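# Place juicer sieve basket onto spindle, juicer upright

## Task

Put the sieve basket down so it sits on the drive spindle inside the white bowl ring of the juicer, and finish with the juicer still standing upright.

## Robot and tools

Robot: two arms, left_arm and right_arm, each with a two-finger gripper and a wrist camera. Frames: the scene frame has its origin at table-top height, midway between the nominal arm bases, with +z up, +x reaching out over the table and left_arm on the +y side. Arm names do not match image sides. Calibrated bases in the scene frame: left_arm at (-0.004, +0.262, 0) m, quat_wxyz (+0.999, 0, 0, -0.032); right_arm at (+0.003, -0.339, 0) m, quat_wxyz (+1.000, 0, 0, -0.011). Every hand pose, velocity, target and wrist-camera pose is given in that arm's own base frame; fixed cameras and the table use the scene frame. A camera stand sits behind the arms.

Gripper: fingers point along its +z axis and separate along its y axis. end_effector_position is the spot between the pads, roughly 1 cm short of the fingertips.

Row format (used by every moving call): 16 numbers, left_arm first then right_arm, each as x, y, z, qw, qx, qy, qz, opening. x, y, z are an absolute position in metres for that arm's end_effector_position, in that arm's base frame; the quaternion is an absolute orientation, w first, same frame. Opening runs -1 (closed) to +1 (fully open, 0.094 m). Both arms must always be filled in. To keep an arm still, repeat the exact pose from the last result before it began resting, with its wanted opening. To hold an orientation, send the same quaternion every row rather than copying the drifted reported one. Writing 0 as an opening is a real command (half open).

execute_actions(actions, cameras): actions is a list of actions; each action is a table of 1 to 15 rows, one row per 1/30 s step; a short table repeats its final row until 15 steps. An action is rejected for both arms if any target lies over 0.6 m from that gripper's current position along any gripper axis; a badly formed or out-of-range first action rejects the whole call. Each step the controller limits the commanded orientation to 40 degrees from the measured one, so big turns need several actions; the result's Hand target line shows where the arm is actually being sent. cameras: list of names, ["all"], or [] ; an empty actions list shows all cameras and the full state (scene number, temperatures).

move(target, speed, blend, opening_speed, grip_force, blocking, cameras): drives each gripper in a straight line from its Hand target to absolute poses. target is one 16-number row or a list of up to 15 rows visited in order, all within a 10 s cap. speed: m/s, 0.002 to 4.3, default 0.25 (turn rate up to twice that in rad/s); one value or one per target. blend: corner rounding radius in m (0 = stop at each). opening_speed: rate of the opening command per second on the -1..1 scale, at least 0.2. grip_force: newtons per pad, 10 to 50, one value or one per arm; it persists, and lower values close slowly. blocking=false returns after about 0.5 s while the move continues; a new move replaces it. Paths do not avoid obstacles or the other arm; faster moves overshoot more and hit harder. Do not route a gripper near its own arm's base (elbow can whip round). The result adds a move: line: done, off_target, moving, held or fault, plus limits=paced (pose clipped) or limits=held (steps withheld). Being done or off_target says nothing about contact; friction and load can leave an arm a few cm off.

wait(seconds): 0 to 3600, sends nothing new; a running move continues. stop(): brakes the running move. zoom_image(camera, region): camera is cam_head_left, cam_head_right, cam_left_wrist or cam_right_wrist; region [x0, y0, x1, y1] in pixels of the latest image, at most 504 by 504. read_manual(section="licences") returns licence text only. finished_scene(scene) ends the scene for good; call it only once the basket sits on the spindle and the juicer stands without help.

Result lines: end_effector_position and end_effector_quat_wxyz per arm; Hand target; Tool commands; grip_measured (same scale as opening, may read up to 2.5 mm wide when empty, narrower than a hard part when squeezing); Joint positions (last entry is finger opening in m); Joint torques (offset, noisy, numbers 3 and 4 wrap at plus/minus 28 N m); grip_effort_nm (motor effort, negative closing); Joint velocities (may be dropped when all are noise); Motor temperatures (MOTOR HOT at 85 C; at 100 C the arm goes limp and drops what it holds for 30 to 60 s). Holding weight, stretching out or pushing at unreachable poses heats motors.

Cameras: cam_head_left and cam_head_right (fixed, 896x504, on one bar looking down at the table) and cam_left_wrist, cam_right_wrist (896x504). Calibrations can be off by a few degrees and millimetres.

Avoid: dropping or releasing the basket while it moves, knocking the juicer over, slamming into the table or fixed objects, pressing hard, letting anything leave the table, and any contact between the two grippers, housings or wrist cameras (the clearance check will not prevent this) or strain on a camera cable. Close gently on parts that could deform. Loose objects may occasionally get nudged by an outside push.

Each tool is called after ">>>" as name(argument=value, ...) on one line, values as JSON.

## Session

>>> execute_actions(actions=[])

Scene clock: 0.00 s.
left_arm: end_effector_position=(+0.7480, -0.2788, +0.1871) grip_measured=+1.000 grip_effort_nm=n/a end_effector_quat_wxyz=(+0.339, +0.337, +0.842, -0.248) | right_arm: end_effector_position=(+0.3973, -0.4954, +0.1655) grip_measured=+1.000 grip_effort_nm=n/a end_effector_quat_wxyz=(+0.589, +0.701, +0.195, -0.351)
Joint positions: left_arm=[-0.24 2.107 1.936 -0.698 0.561 0.311 0.094] | right_arm=[-0.636 1.915 1.108 0.643 1.195 0.915 0.094]
Joint velocities: within noise
Joint torques (N m): no reading
Motor temperatures (°C): left_arm=[26 32 26 26 24 26 27] | right_arm=[28 29 26 23 27 25 25]
Heat: left arm: hottest shoulder 32 °C; right arm: hottest shoulder 29 °C.
Hand target: left_arm +0.7551, -0.2806, +0.2085; +0.358, +0.340, +0.834, -0.246 | right_arm +0.4025, -0.4993, +0.1776; +0.598, +0.700, +0.185, -0.344
Tool commands: left_gripper/opening=+1.0 right_gripper/opening=+1.0
camera_calibration:
cam_left_wrist: T_world_to_cam=[[-0.69798, -0.66944, 0.25432, 0.28852], [-0.71516, 0.67, -0.19911, 0.77387], [-0.0371, -0.32086, -0.9464, 0.21468]] pos_world=[0.76278, -0.25647, 0.28388]
cam_right_wrist: T_world_to_cam=[[-0.74363, 0.19595, -0.63923, 0.5056], [0.6596, 0.37132, -0.65349, 0.05941], [0.10931, -0.90759, -0.40538, -0.32555]] pos_world=[0.37238, -0.41661, 0.23005]

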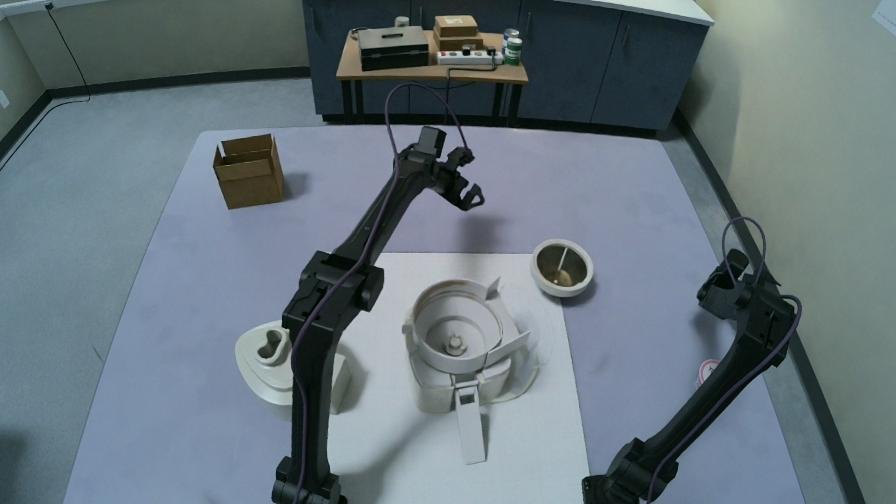

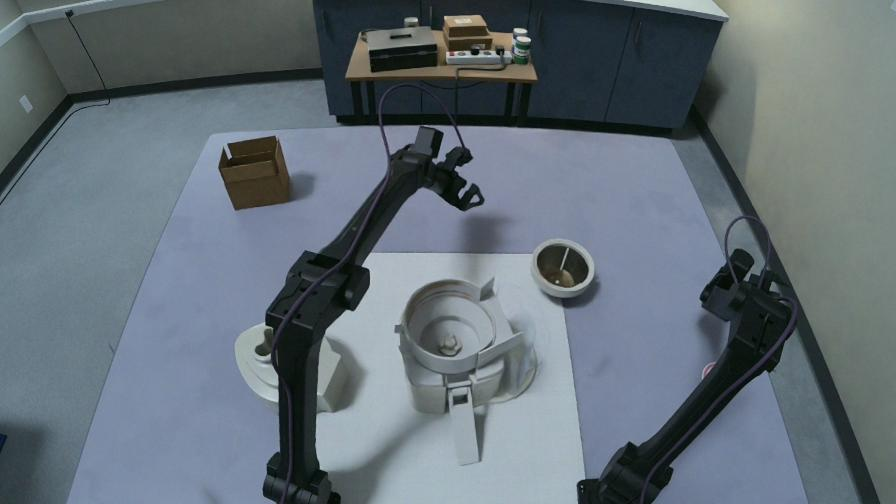

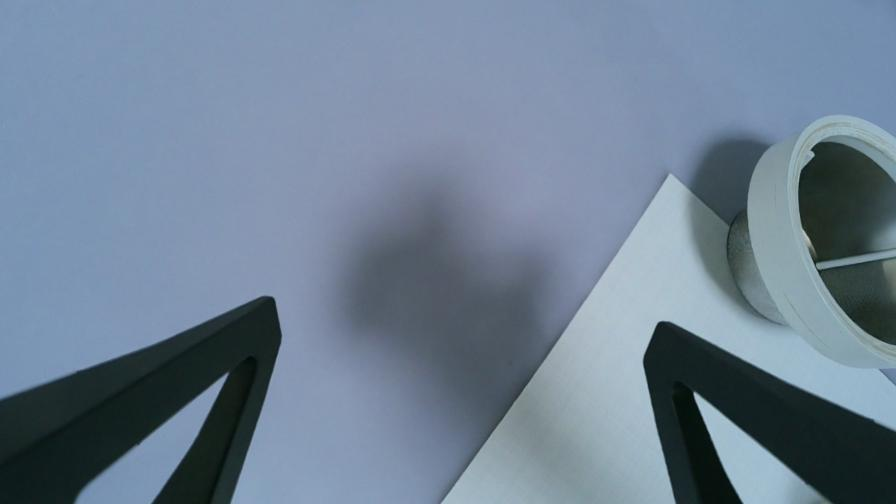

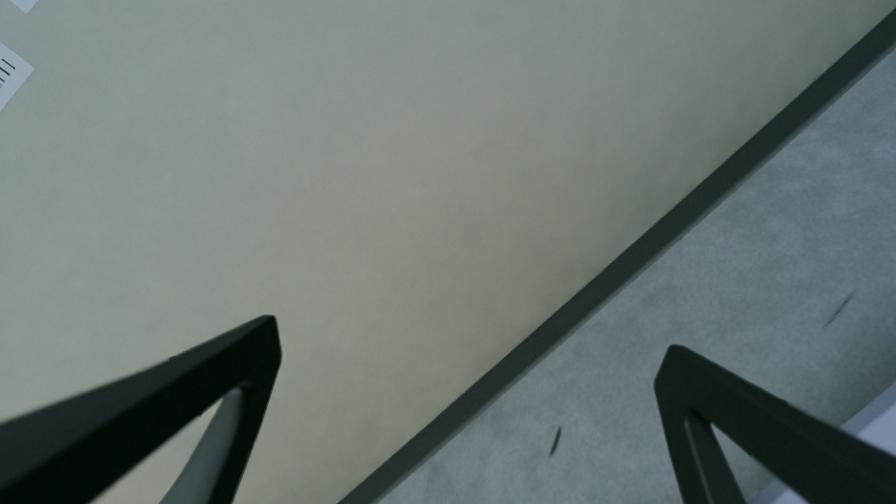

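>>> zoom_image(camera="cam_head_left", region=[380, 220, 620, 480])

>>> zoom_image(camera="cam_head_right", region=[380, 220, 620, 480])

>>> zoom_image(camera="cam_head_left", region=[500, 220, 620, 310])

Scaled by 1.938 from the camera's image (finer frame: 1280x720).

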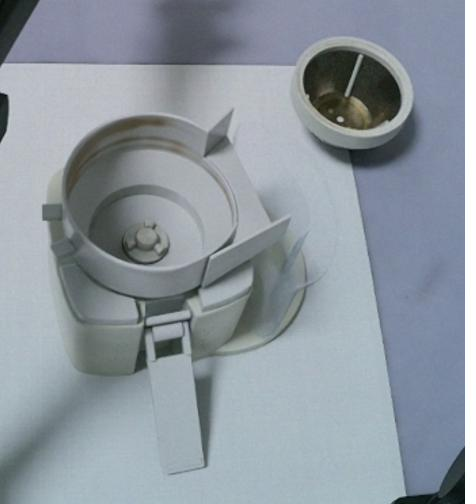

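Scaled by 1.938 from the camera's image (finer frame: 1280x720).

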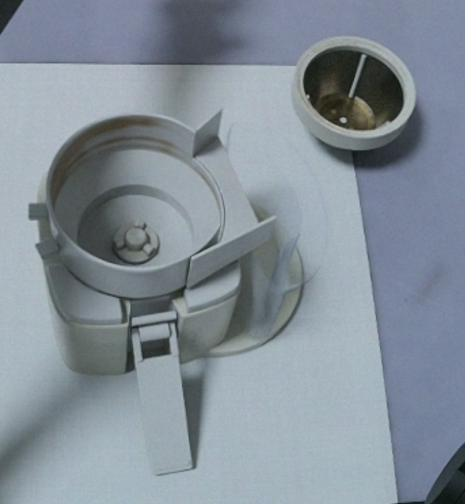

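Scaled by 4.200 from the camera's image (finer frame: 1280x720).

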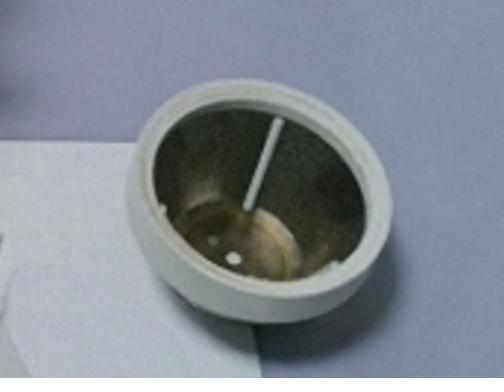

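>>> move(target=[[0.68,-0.2,0.36,0,0.2,0.98,0,1,0.40,-0.40,0.32,0.2,0.3,0.93,0,1],[0.32,0.25,0.36,0,-0.34,0.94,0,1,0.50,0.06,0.32,0,0,1,0,1]], cameras=["all"])

Scene clock: 41.20 s.
left_arm: end_effector_position=(+0.3227, +0.2531, +0.3530) grip_measured=+1.000 grip_effort_nm=0.02 end_effector_quat_wxyz=(+0.052, -0.347, +0.936, +0.015) | right_arm: end_effector_position=(+0.4863, +0.0595, +0.2979) grip_measured=+1.000 grip_effort_nm=0.00 end_effector_quat_wxyz=(-0.008, -0.007, +1.000, +0.001)
Joint positions: left_arm=[0.668 1.365 1.588 -1.685 0.003 -0.042 0.094] | right_arm=[0.122 1.636 1.745 -1.696 -0.003 0.107 0.094]
Joint torques (N m): left_arm=[1.44 -12.4 10.07 0.1 -0.14 0.05] | right_arm=[-0.79 -12.51 15.1 0.21 0.1 0.07]
Motor temperatures (°C): left_arm=[26 41 36 26 24 26 27] | right_arm=[28 32 32 23 27 25 25]
Heat: left arm: hottest shoulder 41 °C; right arm: hottest shoulder 32 °C.
Hand target: left_arm +0.3201, +0.2501, +0.3592; +0.056, -0.340, +0.939, +0.018 | right_arm +0.4984, +0.0598, +0.3194; +0.015, +0.000, +1.000, +0.002
Off the commanded pose: left_arm 0.008 m, 6 deg | right_arm 0.026 m, 1 deg.
joint sent to its limit (left arm) — joint 4 (wrist pitch), lower limit. The joint targets are off in orientation, not in position.
joint sent to its limit (right arm) — joint 4 (wrist pitch), lower limit. The joint targets still meet the commanded pose.
move: off_target (left_arm, right_arm)
cam_left_wrist: T_world_to_cam=[[0.70545, -0.70813, 0.02974, -0.05822], [-0.62236, -0.59884, 0.50404, 0.18934], [-0.33911, -0.37408, -0.86317, 0.60801]] pos_world=[0.3651, 0.2996, 0.43111]
cam_right_wrist: T_world_to_cam=[[0.08327, -0.99543, -0.04665, 0.03993], [-0.85797, -0.09542, 0.50476, 0.30204], [-0.5069, -0.002, -0.862, 0.60389]] pos_world=[0.56193, 0.06978, 0.36996]

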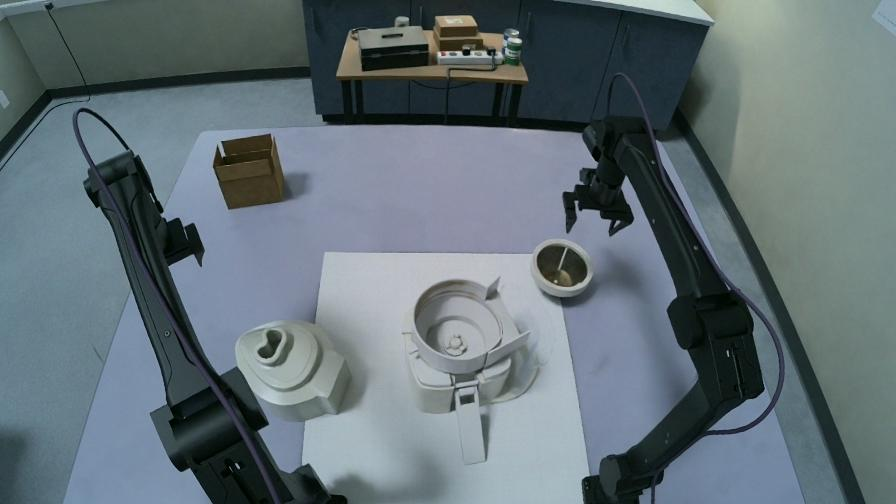

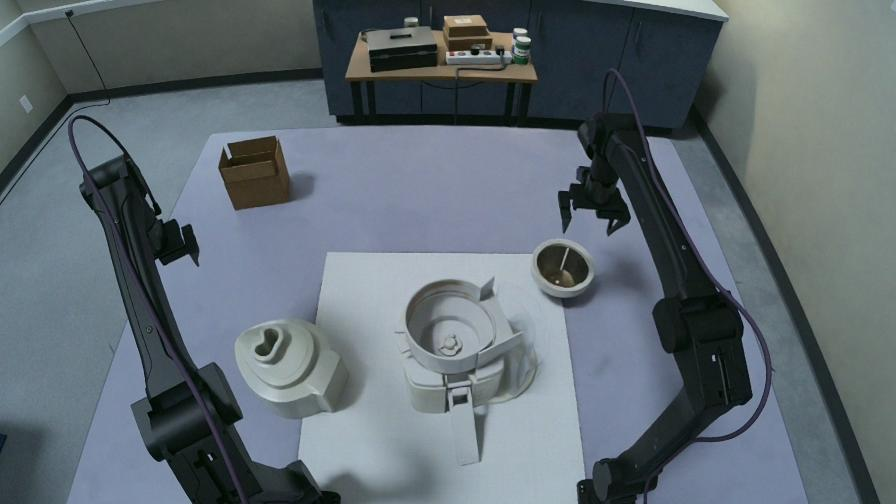

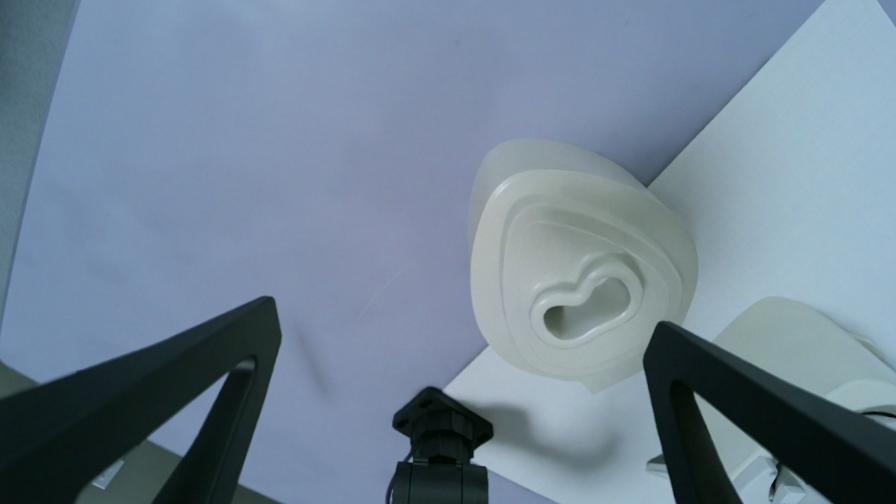

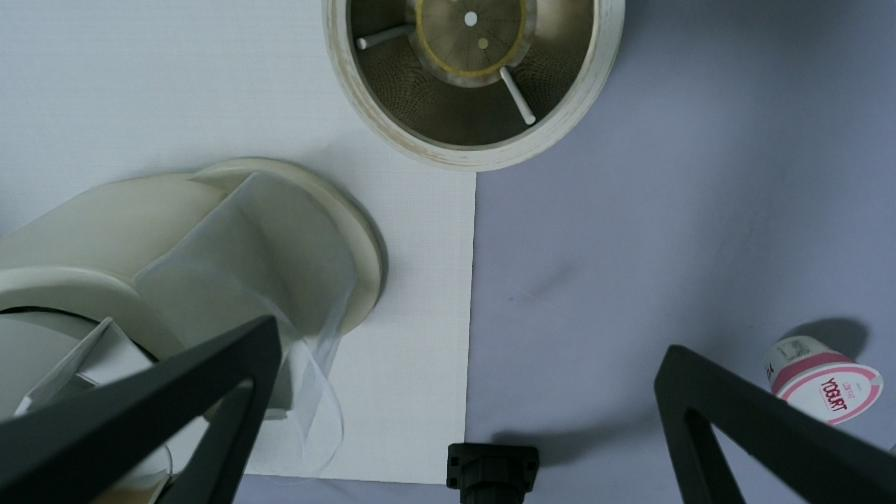

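>>> move(target=[0.32,0.25,0.36,0.056,-0.34,0.939,0.018,1,0.60,0.066,0.34,0,0,1,0,1], cameras=["cam_right_wrist"])

>>> move(target=[0.32,0.25,0.36,0.056,-0.34,0.939,0.018,1,0.50,0.366,0.44,0,0,1,0,1], cameras=["cam_right_wrist"])

Scene clock: 56.73 s.
left_arm: end_effector_position=(+0.3227, +0.2531, +0.3530) grip_measured=+1.000 grip_effort_nm=0.01 end_effector_quat_wxyz=(+0.052, -0.346, +0.937, +0.015) | right_arm: end_effector_position=(+0.5888, +0.0718, +0.3137) grip_measured=+1.000 grip_effort_nm=0.00 end_effector_quat_wxyz=(+0.050, -0.007, +0.999, +0.007)
Joint positions: left_arm=[0.668 1.365 1.588 -1.685 0.003 -0.041 0.094] | right_arm=[0.121 1.864 2.094 -1.699 -0.003 0.107 0.094]
Joint torques (N m): left_arm=[1.79 -12.16 10 0.24 -0.11 -0.01] | right_arm=[-1.26 -16.32 15.27 0.42 0.12 -0.02]
Heat: left arm: hottest shoulder 39 °C; right arm: hottest elbow 34 °C.
Hand target: left_arm +0.3200, +0.2500, +0.3598; +0.057, -0.340, +0.939, +0.018 | right_arm +0.5981, +0.0658, +0.3390; +0.078, +0.000, +0.997, +0.009
Off the commanded pose: left_arm 0.008 m, 1 deg | right_arm 0.029 m, 6 deg.
joint sent to its limit (left arm) — joint 4 (wrist pitch), lower limit. The joint targets still meet the commanded pose.
joint sent to its limit (right arm) — joint 4 (wrist pitch), lower limit. The joint targets are off in orientation, not in position.
move: off_target (right_arm)
cam_right_wrist: T_world_to_cam=[[0.08816, -0.99481, -0.0508, 0.04277], [-0.91055, -0.10116, 0.40082, 0.4471], [-0.40388, 0.01092, -0.91475, 0.62453]] pos_world=[0.65558, 0.08096, 0.39425]

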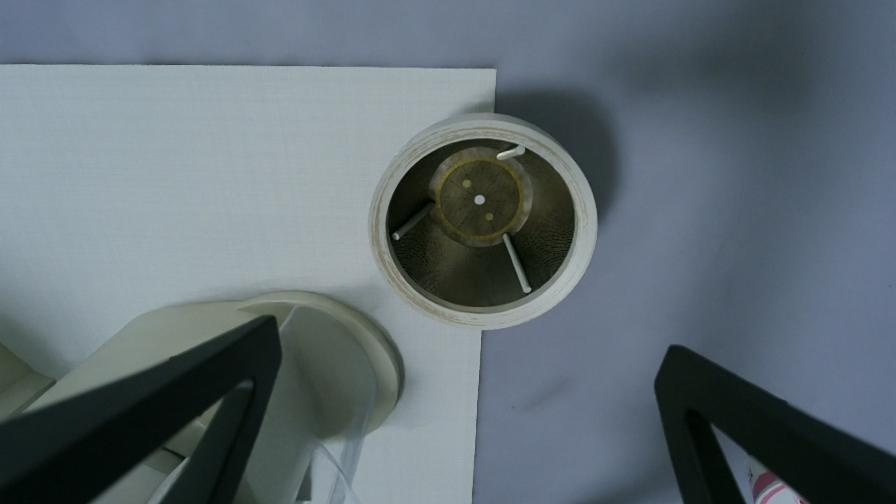

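Scene clock: 59.10 s.
left_arm: end_effector_position=(+0.3227, +0.2531, +0.3530) grip_measured=+1.000 grip_effort_nm=0.02 end_effector_quat_wxyz=(+0.052, -0.346, +0.937, +0.015) | right_arm: end_effector_position=(+0.4932, +0.3683, +0.4145) grip_measured=+1.000 grip_effort_nm=0.00 end_effector_quat_wxyz=(+0.138, -0.013, +0.985, +0.098)
Joint positions: left_arm=[0.668 1.365 1.588 -1.685 0.003 -0.041 0.094] | right_arm=[0.643 1.852 2.321 -1.699 0.005 0.617 0.094]
Joint torques (N m): left_arm=[2.14 -11.52 9.88 0.1 -0.08 0.03] | right_arm=[-1.32 -15.62 14.79 0.92 -0.06 0.06]
Heat: left arm: hottest shoulder 39 °C; right arm: hottest elbow 35 °C.
Hand target: left_arm +0.3200, +0.2500, +0.3598; +0.057, -0.340, +0.939, +0.018 | right_arm +0.4986, +0.3651, +0.4388; +0.158, -0.001, +0.981, +0.114
Off the commanded pose: left_arm 0.008 m, 1 deg | right_arm 0.026 m, 20 deg.
joint sent to its limit (left arm) — joint 4 (wrist pitch), lower limit. The joint targets still meet the commanded pose.
joint sent to its limit (right arm) — joint 4 (wrist pitch), lower limit. The joint targets are off in orientation, not in position.
move: off_target (right_arm)
cam_right_wrist: T_world_to_cam=[[0.13088, -0.96862, -0.2113, 0.387], [-0.9621, -0.17553, 0.20869, 0.48207], [-0.23923, 0.17597, -0.95488, 0.54958]] pos_world=[0.54462, 0.36276, 0.50595]

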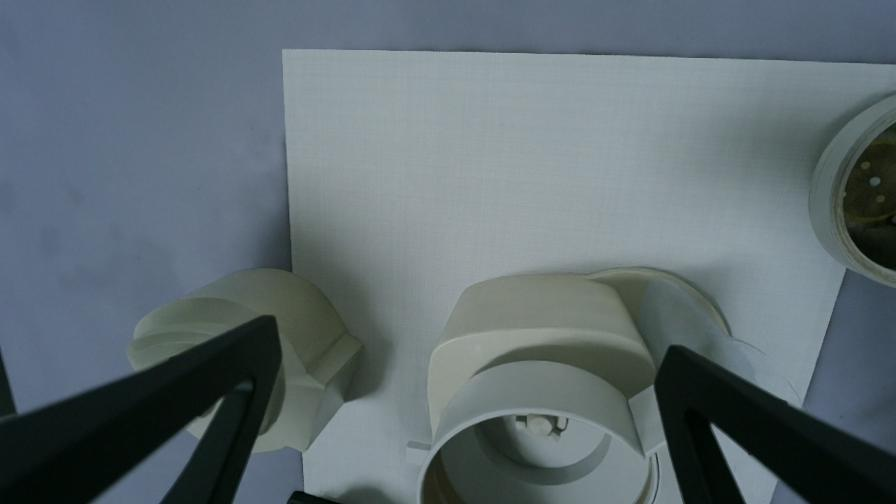

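>>> move(target=[0.32,0.25,0.36,0.056,-0.34,0.939,0.018,1,0.39,0.35,0.45,0,0,1,0,1], cameras=["cam_right_wrist"])

>>> zoom_image(camera="cam_right_wrist", region=[300, 150, 700, 504])

Scene clock: 74.00 s.
left_arm: end_effector_position=(+0.3227, +0.2531, +0.3530) grip_measured=+1.000 grip_effort_nm=0.02 end_effector_quat_wxyz=(+0.052, -0.346, +0.937, +0.015) | right_arm: end_effector_position=(+0.3969, +0.3512, +0.4490) grip_measured=+1.000 grip_effort_nm=0.00 end_effector_quat_wxyz=(+0.133, -0.005, +0.985, +0.113)
Joint positions: left_arm=[0.668 1.365 1.588 -1.685 0.003 -0.041 0.094] | right_arm=[0.727 1.614 2.093 -1.699 0.006 0.717 0.094]
Joint torques (N m): left_arm=[1.08 -11.28 10.09 0.13 -0.1 0.05] | right_arm=[-0.26 -13.16 8.49 0.98 -0.01 0.07]
Motor temperatures (°C): left_arm=[26 38 36 26 24 26 27] | right_arm=[28 35 40 23 27 25 25]
Heat: left arm: hottest shoulder 38 °C; right arm: hottest elbow 40 °C.
Hand target: left_arm +0.3200, +0.2500, +0.3598; +0.057, -0.340, +0.939, +0.018 | right_arm +0.3900, +0.3498, +0.4493; +0.128, -0.001, +0.985, +0.112
Off the commanded pose: left_arm 0.008 m, 1 deg | right_arm 0.007 m, 20 deg.
joint sent to its limit (left arm) — joint 4 (wrist pitch), lower limit. The joint targets still meet the commanded pose.
joint sent to its limit (right arm) — joint 4 (wrist pitch), lower limit. The joint targets are off in orientation, not in position.
move: off_target (right_arm)
cam_right_wrist: T_world_to_cam=[[0.11773, -0.96279, -0.24325, 0.40788], [-0.96126, -0.17197, 0.21542, 0.3746], [-0.24924, 0.20847, -0.94574, 0.55088]] pos_world=[0.44937, 0.34228, 0.53951]

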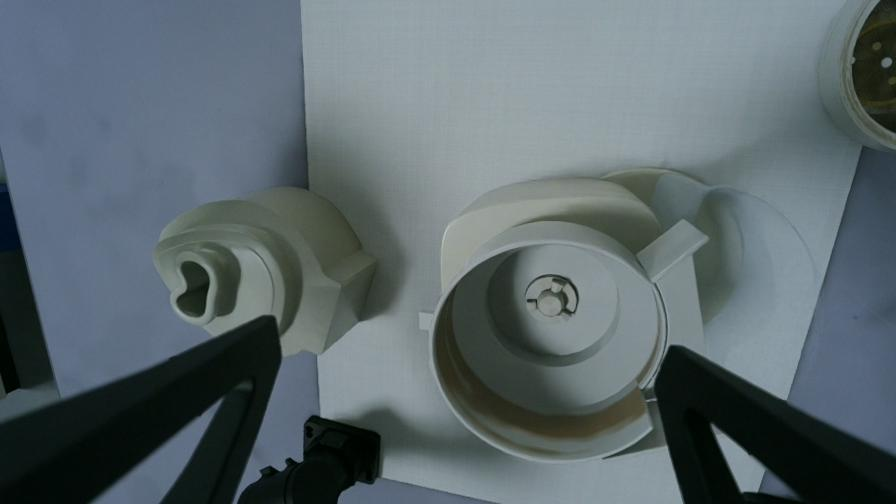

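Scaled by 1.260 from the camera's image (finer frame: 1280x720).

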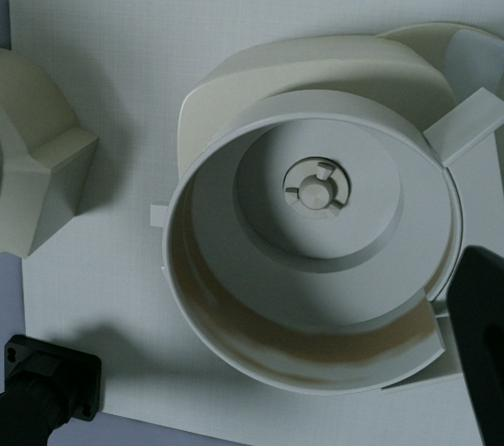

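>>> move(target=[[0.32,0.25,0.36,0.056,-0.34,0.939,0.018,1,0.53,0.05,0.36,0,0,1,0,1],[0.32,0.25,0.36,0.056,-0.34,0.939,0.018,1,0.549,-0.011,0.2,0,0,1,0,1]], cameras=["cam_right_wrist","cam_head_left"])

Scene clock: 99.47 s.
left_arm: end_effector_position=(+0.3227, +0.2531, +0.3530) grip_measured=+1.000 grip_effort_nm=0.02 end_effector_quat_wxyz=(+0.052, -0.346, +0.937, +0.015) | right_arm: end_effector_position=(+0.5471, -0.0077, +0.1972) grip_measured=+1.000 grip_effort_nm=-0.01 end_effector_quat_wxyz=(-0.009, +0.003, +1.000, +0.001)
Joint positions: left_arm=[0.668 1.365 1.588 -1.685 0.003 -0.041 0.094] | right_arm=[-0.014 1.794 1.69 -1.485 -0.002 -0.007 0.094]
Joint torques (N m): left_arm=[1.55 -11.75 10.14 0.27 -0.09 0.1] | right_arm=[-0.73 -15.09 9.05 1.28 0.11 -0.13]
Heat: left arm: hottest shoulder 37 °C; right arm: hottest elbow 38 °C.
Hand target: left_arm +0.3200, +0.2500, +0.3598; +0.057, -0.340, +0.939, +0.018 | right_arm +0.5491, -0.0110, +0.2001; +0.000, +0.000, +1.000, +0.000
Off the commanded pose: left_arm 0.008 m, 1 deg | right_arm 0.005 m, 1 deg.
joint sent to its limit (left arm) — joint 4 (wrist pitch), lower limit. The joint targets still meet the commanded pose.
move: done
cam_right_wrist: T_world_to_cam=[[0.06228, -0.99693, -0.04751, -0.02507], [-0.85854, -0.07779, 0.50681, 0.39852], [-0.50895, 0.00923, -0.86075, 0.54874]] pos_world=[0.62299, 0.00095, 0.26916]
Images, in order (width x height): cam_head_left 896x504, cam_right_wrist 896x504.

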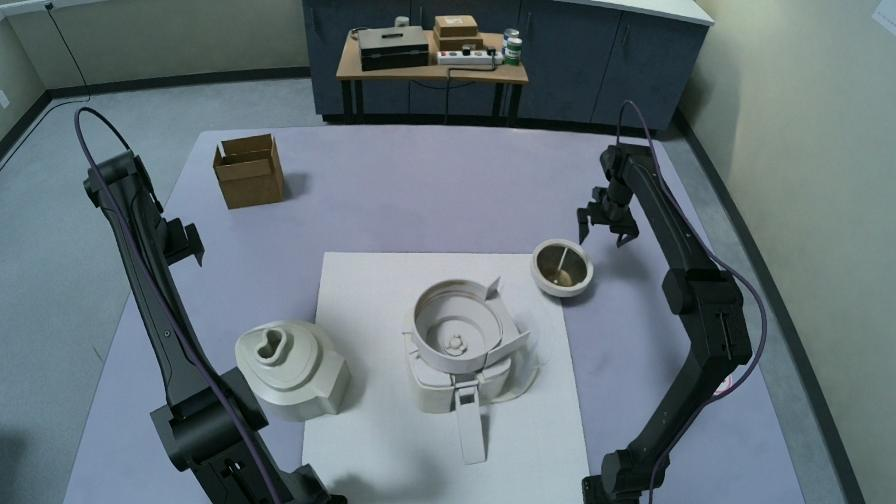

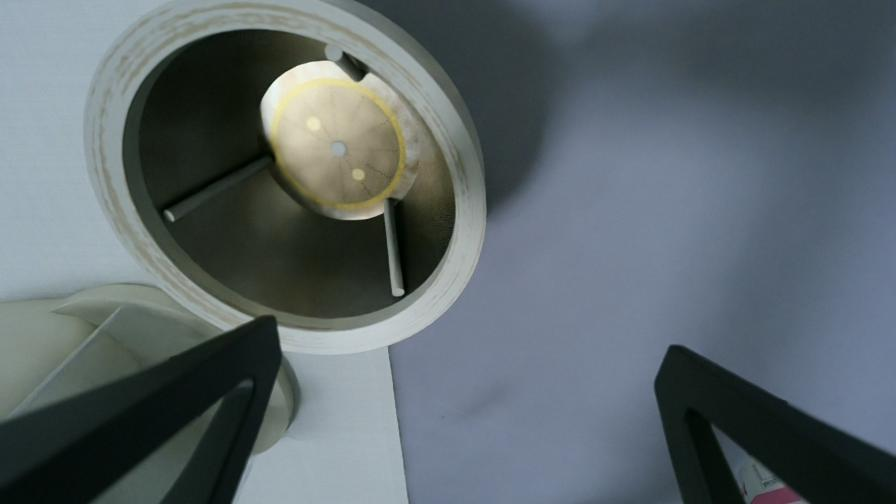

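>>> move(target=[0.32,0.25,0.36,0.056,-0.34,0.939,0.018,1,0.556,-0.008,0.125,0,0,1,0,0.1], cameras=["cam_right_wrist","cam_head_left","cam_head_right"])

>>> zoom_image(camera="cam_head_left", region=[520, 180, 660, 310])

Scene clock: 108.73 s.
left_arm: end_effector_position=(+0.3227, +0.2531, +0.3530) grip_measured=+1.000 grip_effort_nm=0.01 end_effector_quat_wxyz=(+0.052, -0.346, +0.937, +0.015) | right_arm: end_effector_position=(+0.5542, -0.0078, +0.1250) grip_measured=+0.102 grip_effort_nm=-0.08 end_effector_quat_wxyz=(-0.006, +0.003, +1.000, +0.001)
Joint positions: left_arm=[0.668 1.365 1.588 -1.685 0.003 -0.041 0.094] | right_arm=[-0.014 1.845 1.57 -1.308 -0.002 -0.008 0.052]
Joint torques (N m): left_arm=[0.91 -11.99 10.09 0.29 -0.1 0.03] | right_arm=[-0.15 -16.09 8.76 1.28 0.08 -0.12]
Heat: left arm: hottest shoulder 37 °C; right arm: hottest elbow 37 °C.
Hand target: left_arm +0.3200, +0.2500, +0.3598; +0.057, -0.340, +0.939, +0.018 | right_arm +0.5560, -0.0080, +0.1250; +0.000, +0.000, +1.000, +0.000
Off the commanded pose: left_arm 0.008 m, 1 deg | right_arm 0.002 m, 1 deg.
joint sent to its limit (left arm) — joint 4 (wrist pitch), lower limit. The joint targets still meet the commanded pose.
move: done
cam_right_wrist: T_world_to_cam=[[0.06332, -0.99688, -0.04703, -0.02965], [-0.8614, -0.07839, 0.50184, 0.44351], [-0.50397, 0.00873, -0.86368, 0.48784]] pos_world=[0.62978, 0.00095, 0.19737]
Images, in order (width x height): cam_head_left 896x504, cam_head_right 896x504, cam_right_wrist 896x504.

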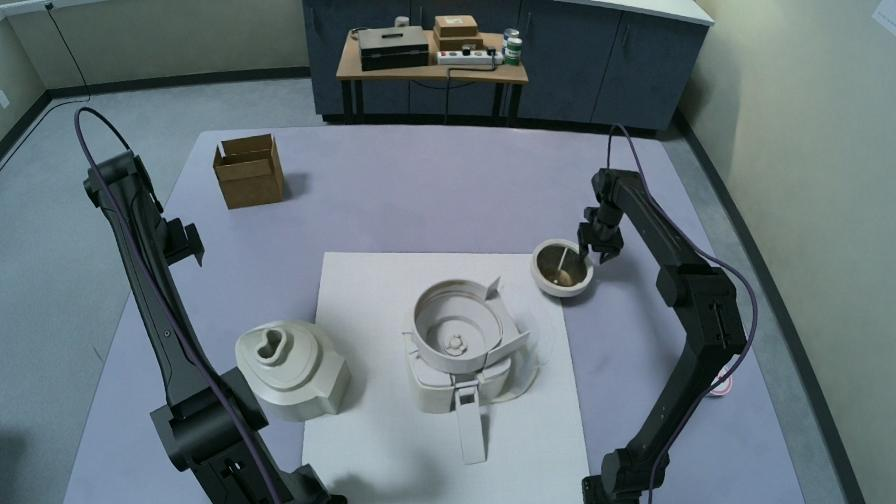

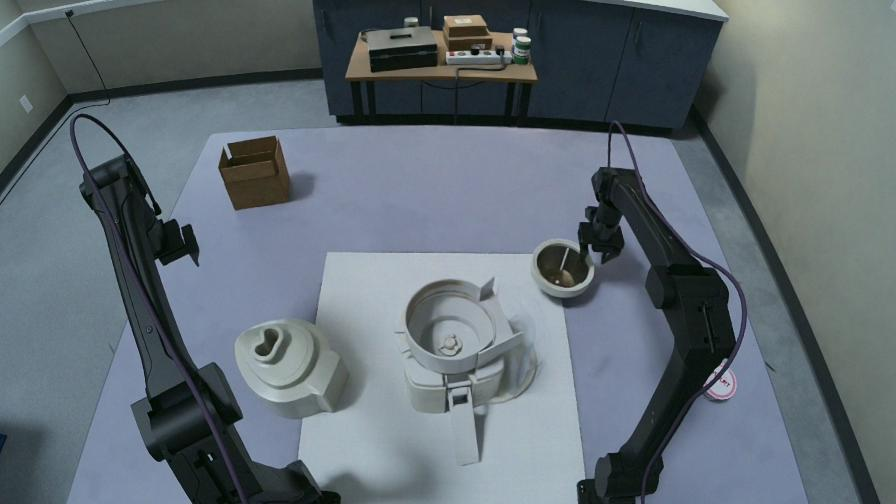

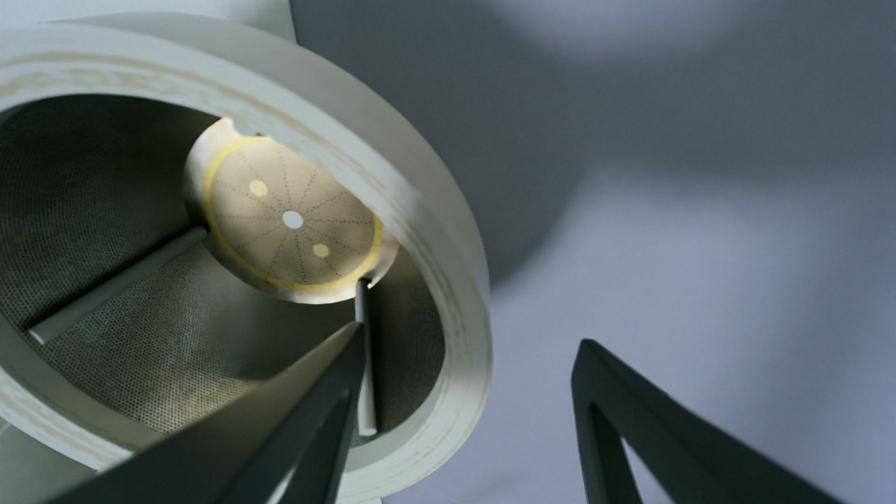

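Scaled by 3.600 from the camera's image (finer frame: 1280x720).

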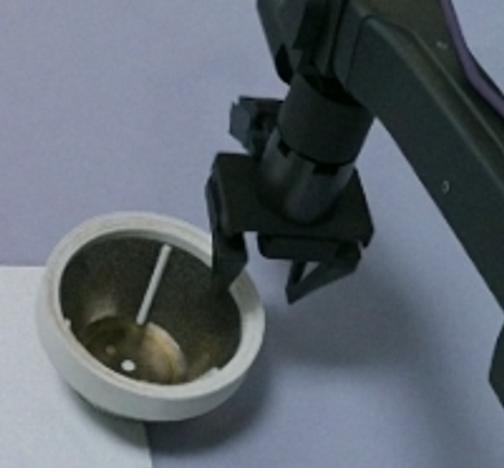

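>>> move(target=[0.32,0.25,0.36,0.056,-0.34,0.939,0.018,1,0.556,-0.006,0.088,0,0,1,0,0.1], speed=0.1, cameras=["cam_right_wrist","cam_head_left"])

>>> zoom_image(camera="cam_head_left", region=[520, 180, 660, 310])

Scene clock: 115.50 s.
left_arm: end_effector_position=(+0.3227, +0.2531, +0.3530) grip_measured=+1.000 grip_effort_nm=0.01 end_effector_quat_wxyz=(+0.052, -0.346, +0.937, +0.015) | right_arm: end_effector_position=(+0.5558, -0.0078, +0.0940) grip_measured=+0.102 grip_effort_nm=-0.08 end_effector_quat_wxyz=(+0.000, +0.003, +1.000, +0.001)
Joint positions: left_arm=[0.668 1.365 1.588 -1.685 0.003 -0.041 0.094] | right_arm=[-0.014 1.866 1.516 -1.221 -0.002 -0.008 0.052]
Joint torques (N m): left_arm=[2.02 -11.99 10.26 0.43 -0.07 0.04] | right_arm=[0.15 -14.92 8.1 1.32 0.08 -0.08]
Heat: left arm: hottest elbow 37 °C; right arm: hottest elbow 37 °C.
Hand target: left_arm +0.3200, +0.2500, +0.3598; +0.057, -0.340, +0.939, +0.018 | right_arm +0.5560, -0.0060, +0.0880; +0.000, +0.000, +1.000, +0.000
Off the commanded pose: left_arm 0.008 m, 1 deg | right_arm 0.006 m, 0 deg.
joint sent to its limit (left arm) — joint 4 (wrist pitch), lower limit. The joint targets still meet the commanded pose.
move: done
cam_right_wrist: T_world_to_cam=[[0.06385, -0.99689, -0.04612, -0.0317], [-0.86743, -0.07829, 0.49136, 0.46475], [-0.49344, 0.00863, -0.86974, 0.45658]] pos_world=[0.63046, 0.00085, 0.16729]
Images, in order (width x height): cam_head_left 896x504, cam_right_wrist 896x504.

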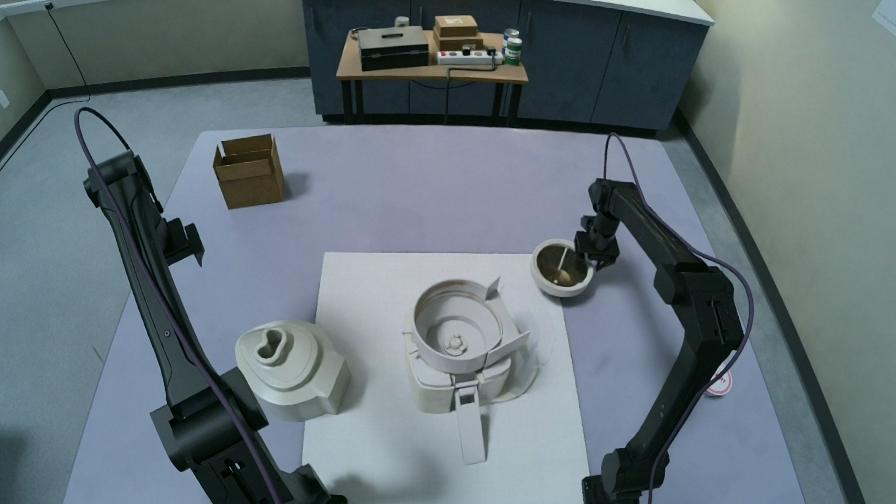

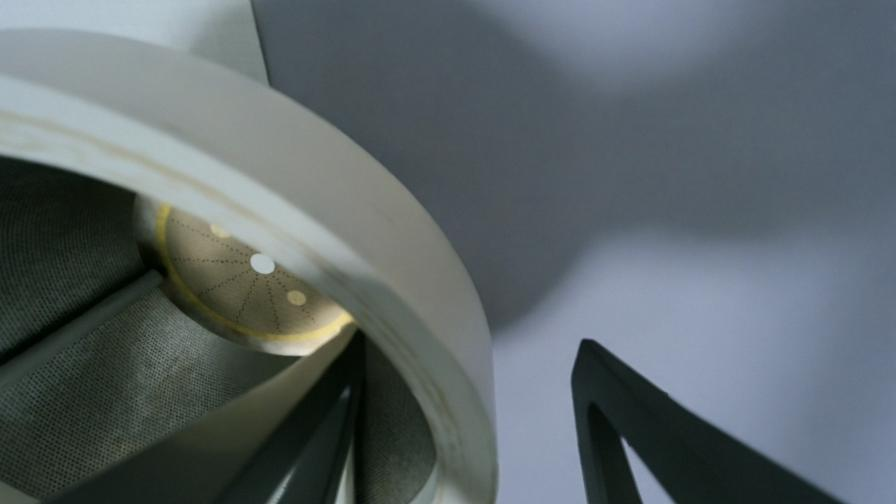

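Scaled by 3.600 from the camera's image (finer frame: 1280x720).

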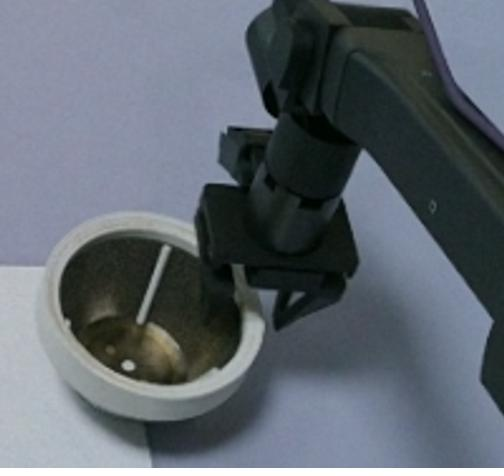

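>>> move(target=[[0.32,0.25,0.36,0.056,-0.34,0.939,0.018,1,0.542,-0.004,0.082,0,0,1,0,0.1],[0.32,0.25,0.36,0.056,-0.34,0.939,0.018,1,0.542,-0.004,0.08,0,0,1,0,-0.35]], speed=0.1, opening_speed=0.3, cameras=["cam_right_wrist","cam_head_left"])

>>> zoom_image(camera="cam_head_left", region=[520, 180, 660, 310])

Scene clock: 126.37 s.
left_arm: end_effector_position=(+0.3227, +0.2531, +0.3530) grip_measured=+1.000 grip_effort_nm=0.02 end_effector_quat_wxyz=(+0.052, -0.346, +0.937, +0.015) | right_arm: end_effector_position=(+0.5416, -0.0076, +0.0737) grip_measured=-0.348 grip_effort_nm=-0.08 end_effector_quat_wxyz=(-0.011, +0.003, +1.000, +0.001)
Joint positions: left_arm=[0.668 1.365 1.588 -1.685 0.003 -0.041 0.094] | right_arm=[-0.014 1.865 1.457 -1.186 -0.002 -0.008 0.031]
Joint torques (N m): left_arm=[1.85 -12.4 10.15 0.36 -0.11 0.01] | right_arm=[0.21 -16.56 7.68 1.32 0.06 -0.04]
Heat: left arm: hottest elbow 37 °C; right arm: hottest shoulder 36 °C.
Hand target: left_arm +0.3200, +0.2500, +0.3598; +0.057, -0.340, +0.939, +0.018 | right_arm +0.5420, -0.0040, +0.0799; +0.000, +0.000, +1.000, +0.000
Off the commanded pose: left_arm 0.008 m, 1 deg | right_arm 0.007 m, 1 deg.
joint sent to its limit (left arm) — joint 4 (wrist pitch), lower limit. The joint targets still meet the commanded pose.
move: done
cam_right_wrist: T_world_to_cam=[[0.06286, -0.99688, -0.04782, -0.03085], [-0.85615, -0.07849, 0.51073, 0.4549], [-0.51289, 0.00883, -0.85841, 0.44159]] pos_world=[0.61789, 0.00105, 0.14525]
Images, in order (width x height): cam_head_left 896x504, cam_right_wrist 896x504.

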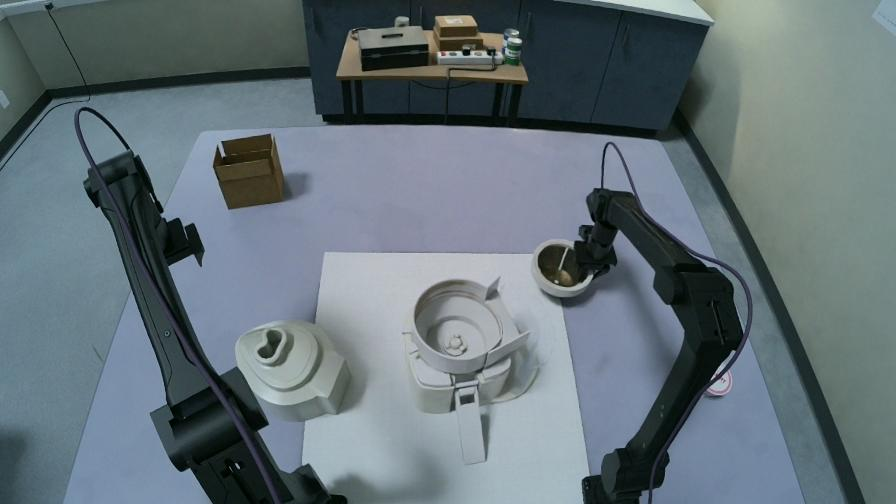

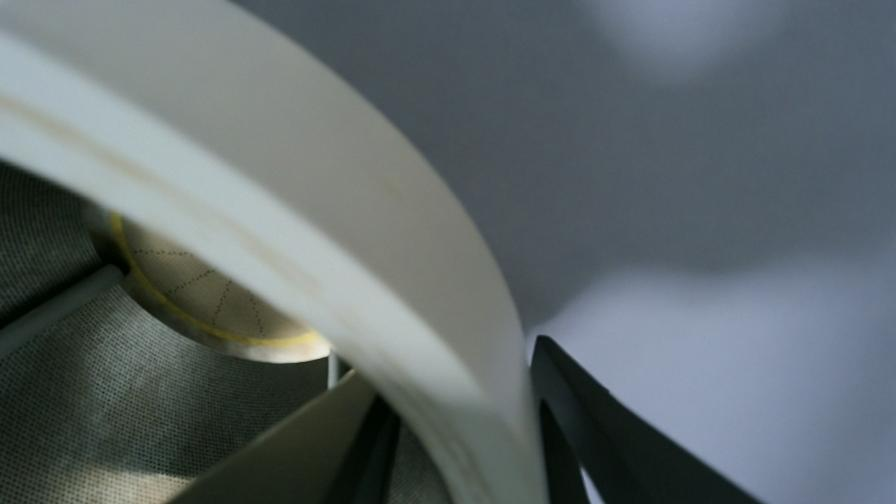

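Scaled by 3.600 from the camera's image (finer frame: 1280x720).

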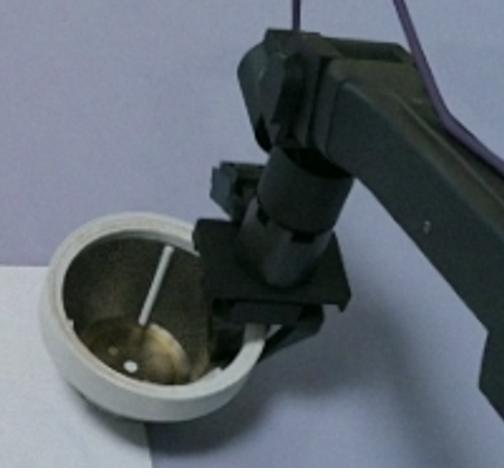

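>>> move(target=[0.32,0.25,0.36,0.056,-0.34,0.939,0.018,1,0.542,-0.004,0.082,0,0,1,0,-0.95], speed=0.1, opening_speed=0.3, cameras=["cam_right_wrist","cam_head_left"])

>>> zoom_image(camera="cam_head_left", region=[520, 180, 660, 310])

Scene clock: 134.70 s.
left_arm: end_effector_position=(+0.3227, +0.2531, +0.3530) grip_measured=+1.000 grip_effort_nm=0.01 end_effector_quat_wxyz=(+0.052, -0.346, +0.937, +0.015) | right_arm: end_effector_position=(+0.5430, -0.0056, +0.0878) grip_measured=-0.647 grip_effort_nm=-1.03 end_effector_quat_wxyz=(+0.002, +0.002, +1.000, +0.005)
Joint positions: left_arm=[0.668 1.365 1.588 -1.685 0.003 -0.041 0.094] | right_arm=[-0.013 1.838 1.457 -1.186 -0.01 -0.008 0.017]
Joint torques (N m): left_arm=[1.67 -11.75 10.03 0.44 -0.09 0.07] | right_arm=[-0.21 -14.51 7.92 1.01 0.4 -0.05]
Heat: left arm: hottest elbow 37 °C; right arm: hottest shoulder 36 °C.
Hand target: left_arm +0.3200, +0.2500, +0.3598; +0.057, -0.340, +0.939, +0.018 | right_arm +0.5420, -0.0040, +0.0822; +0.000, +0.000, +1.000, +0.000
Off the commanded pose: left_arm 0.008 m, 1 deg | right_arm 0.006 m, 1 deg.
joint sent to its limit (left arm) — joint 4 (wrist pitch), lower limit. The joint targets still meet the commanded pose.
move: done
cam_right_wrist: T_world_to_cam=[[0.06533, -0.99642, -0.05375, -0.02912], [-0.86963, -0.08326, 0.48663, 0.45848], [-0.48936, 0.01495, -0.87195, 0.4429]] pos_world=[0.61735, 0.00254, 0.16151]
Images, in order (width x height): cam_head_left 896x504, cam_right_wrist 896x504.

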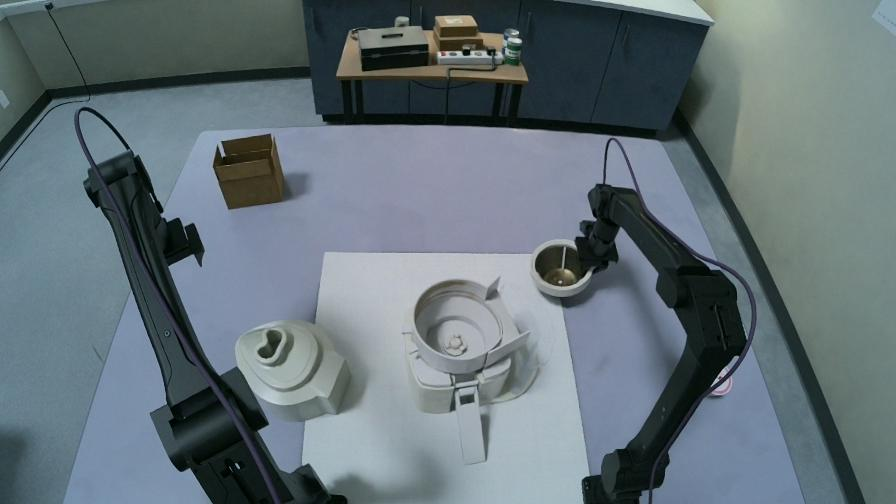

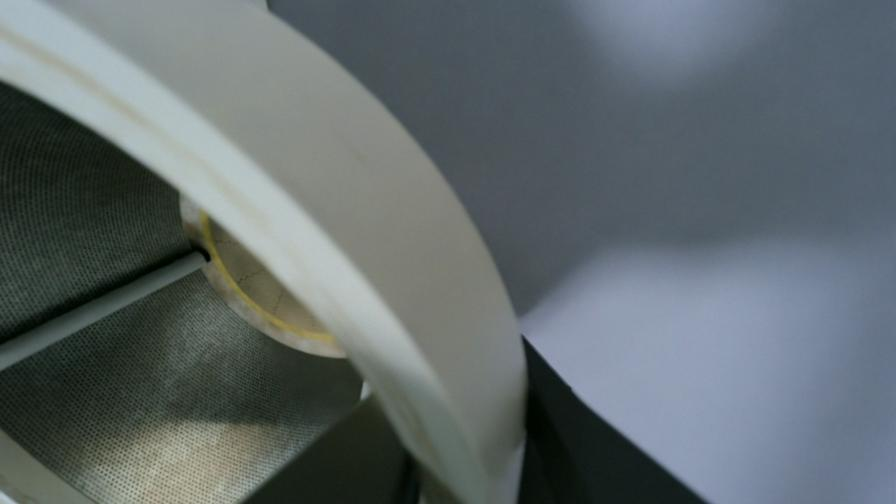

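Scaled by 3.600 from the camera's image (finer frame: 1280x720).

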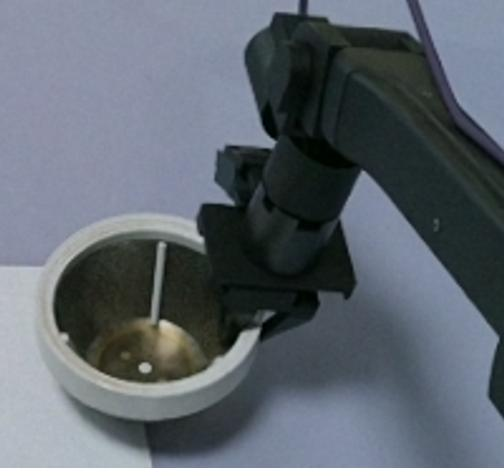

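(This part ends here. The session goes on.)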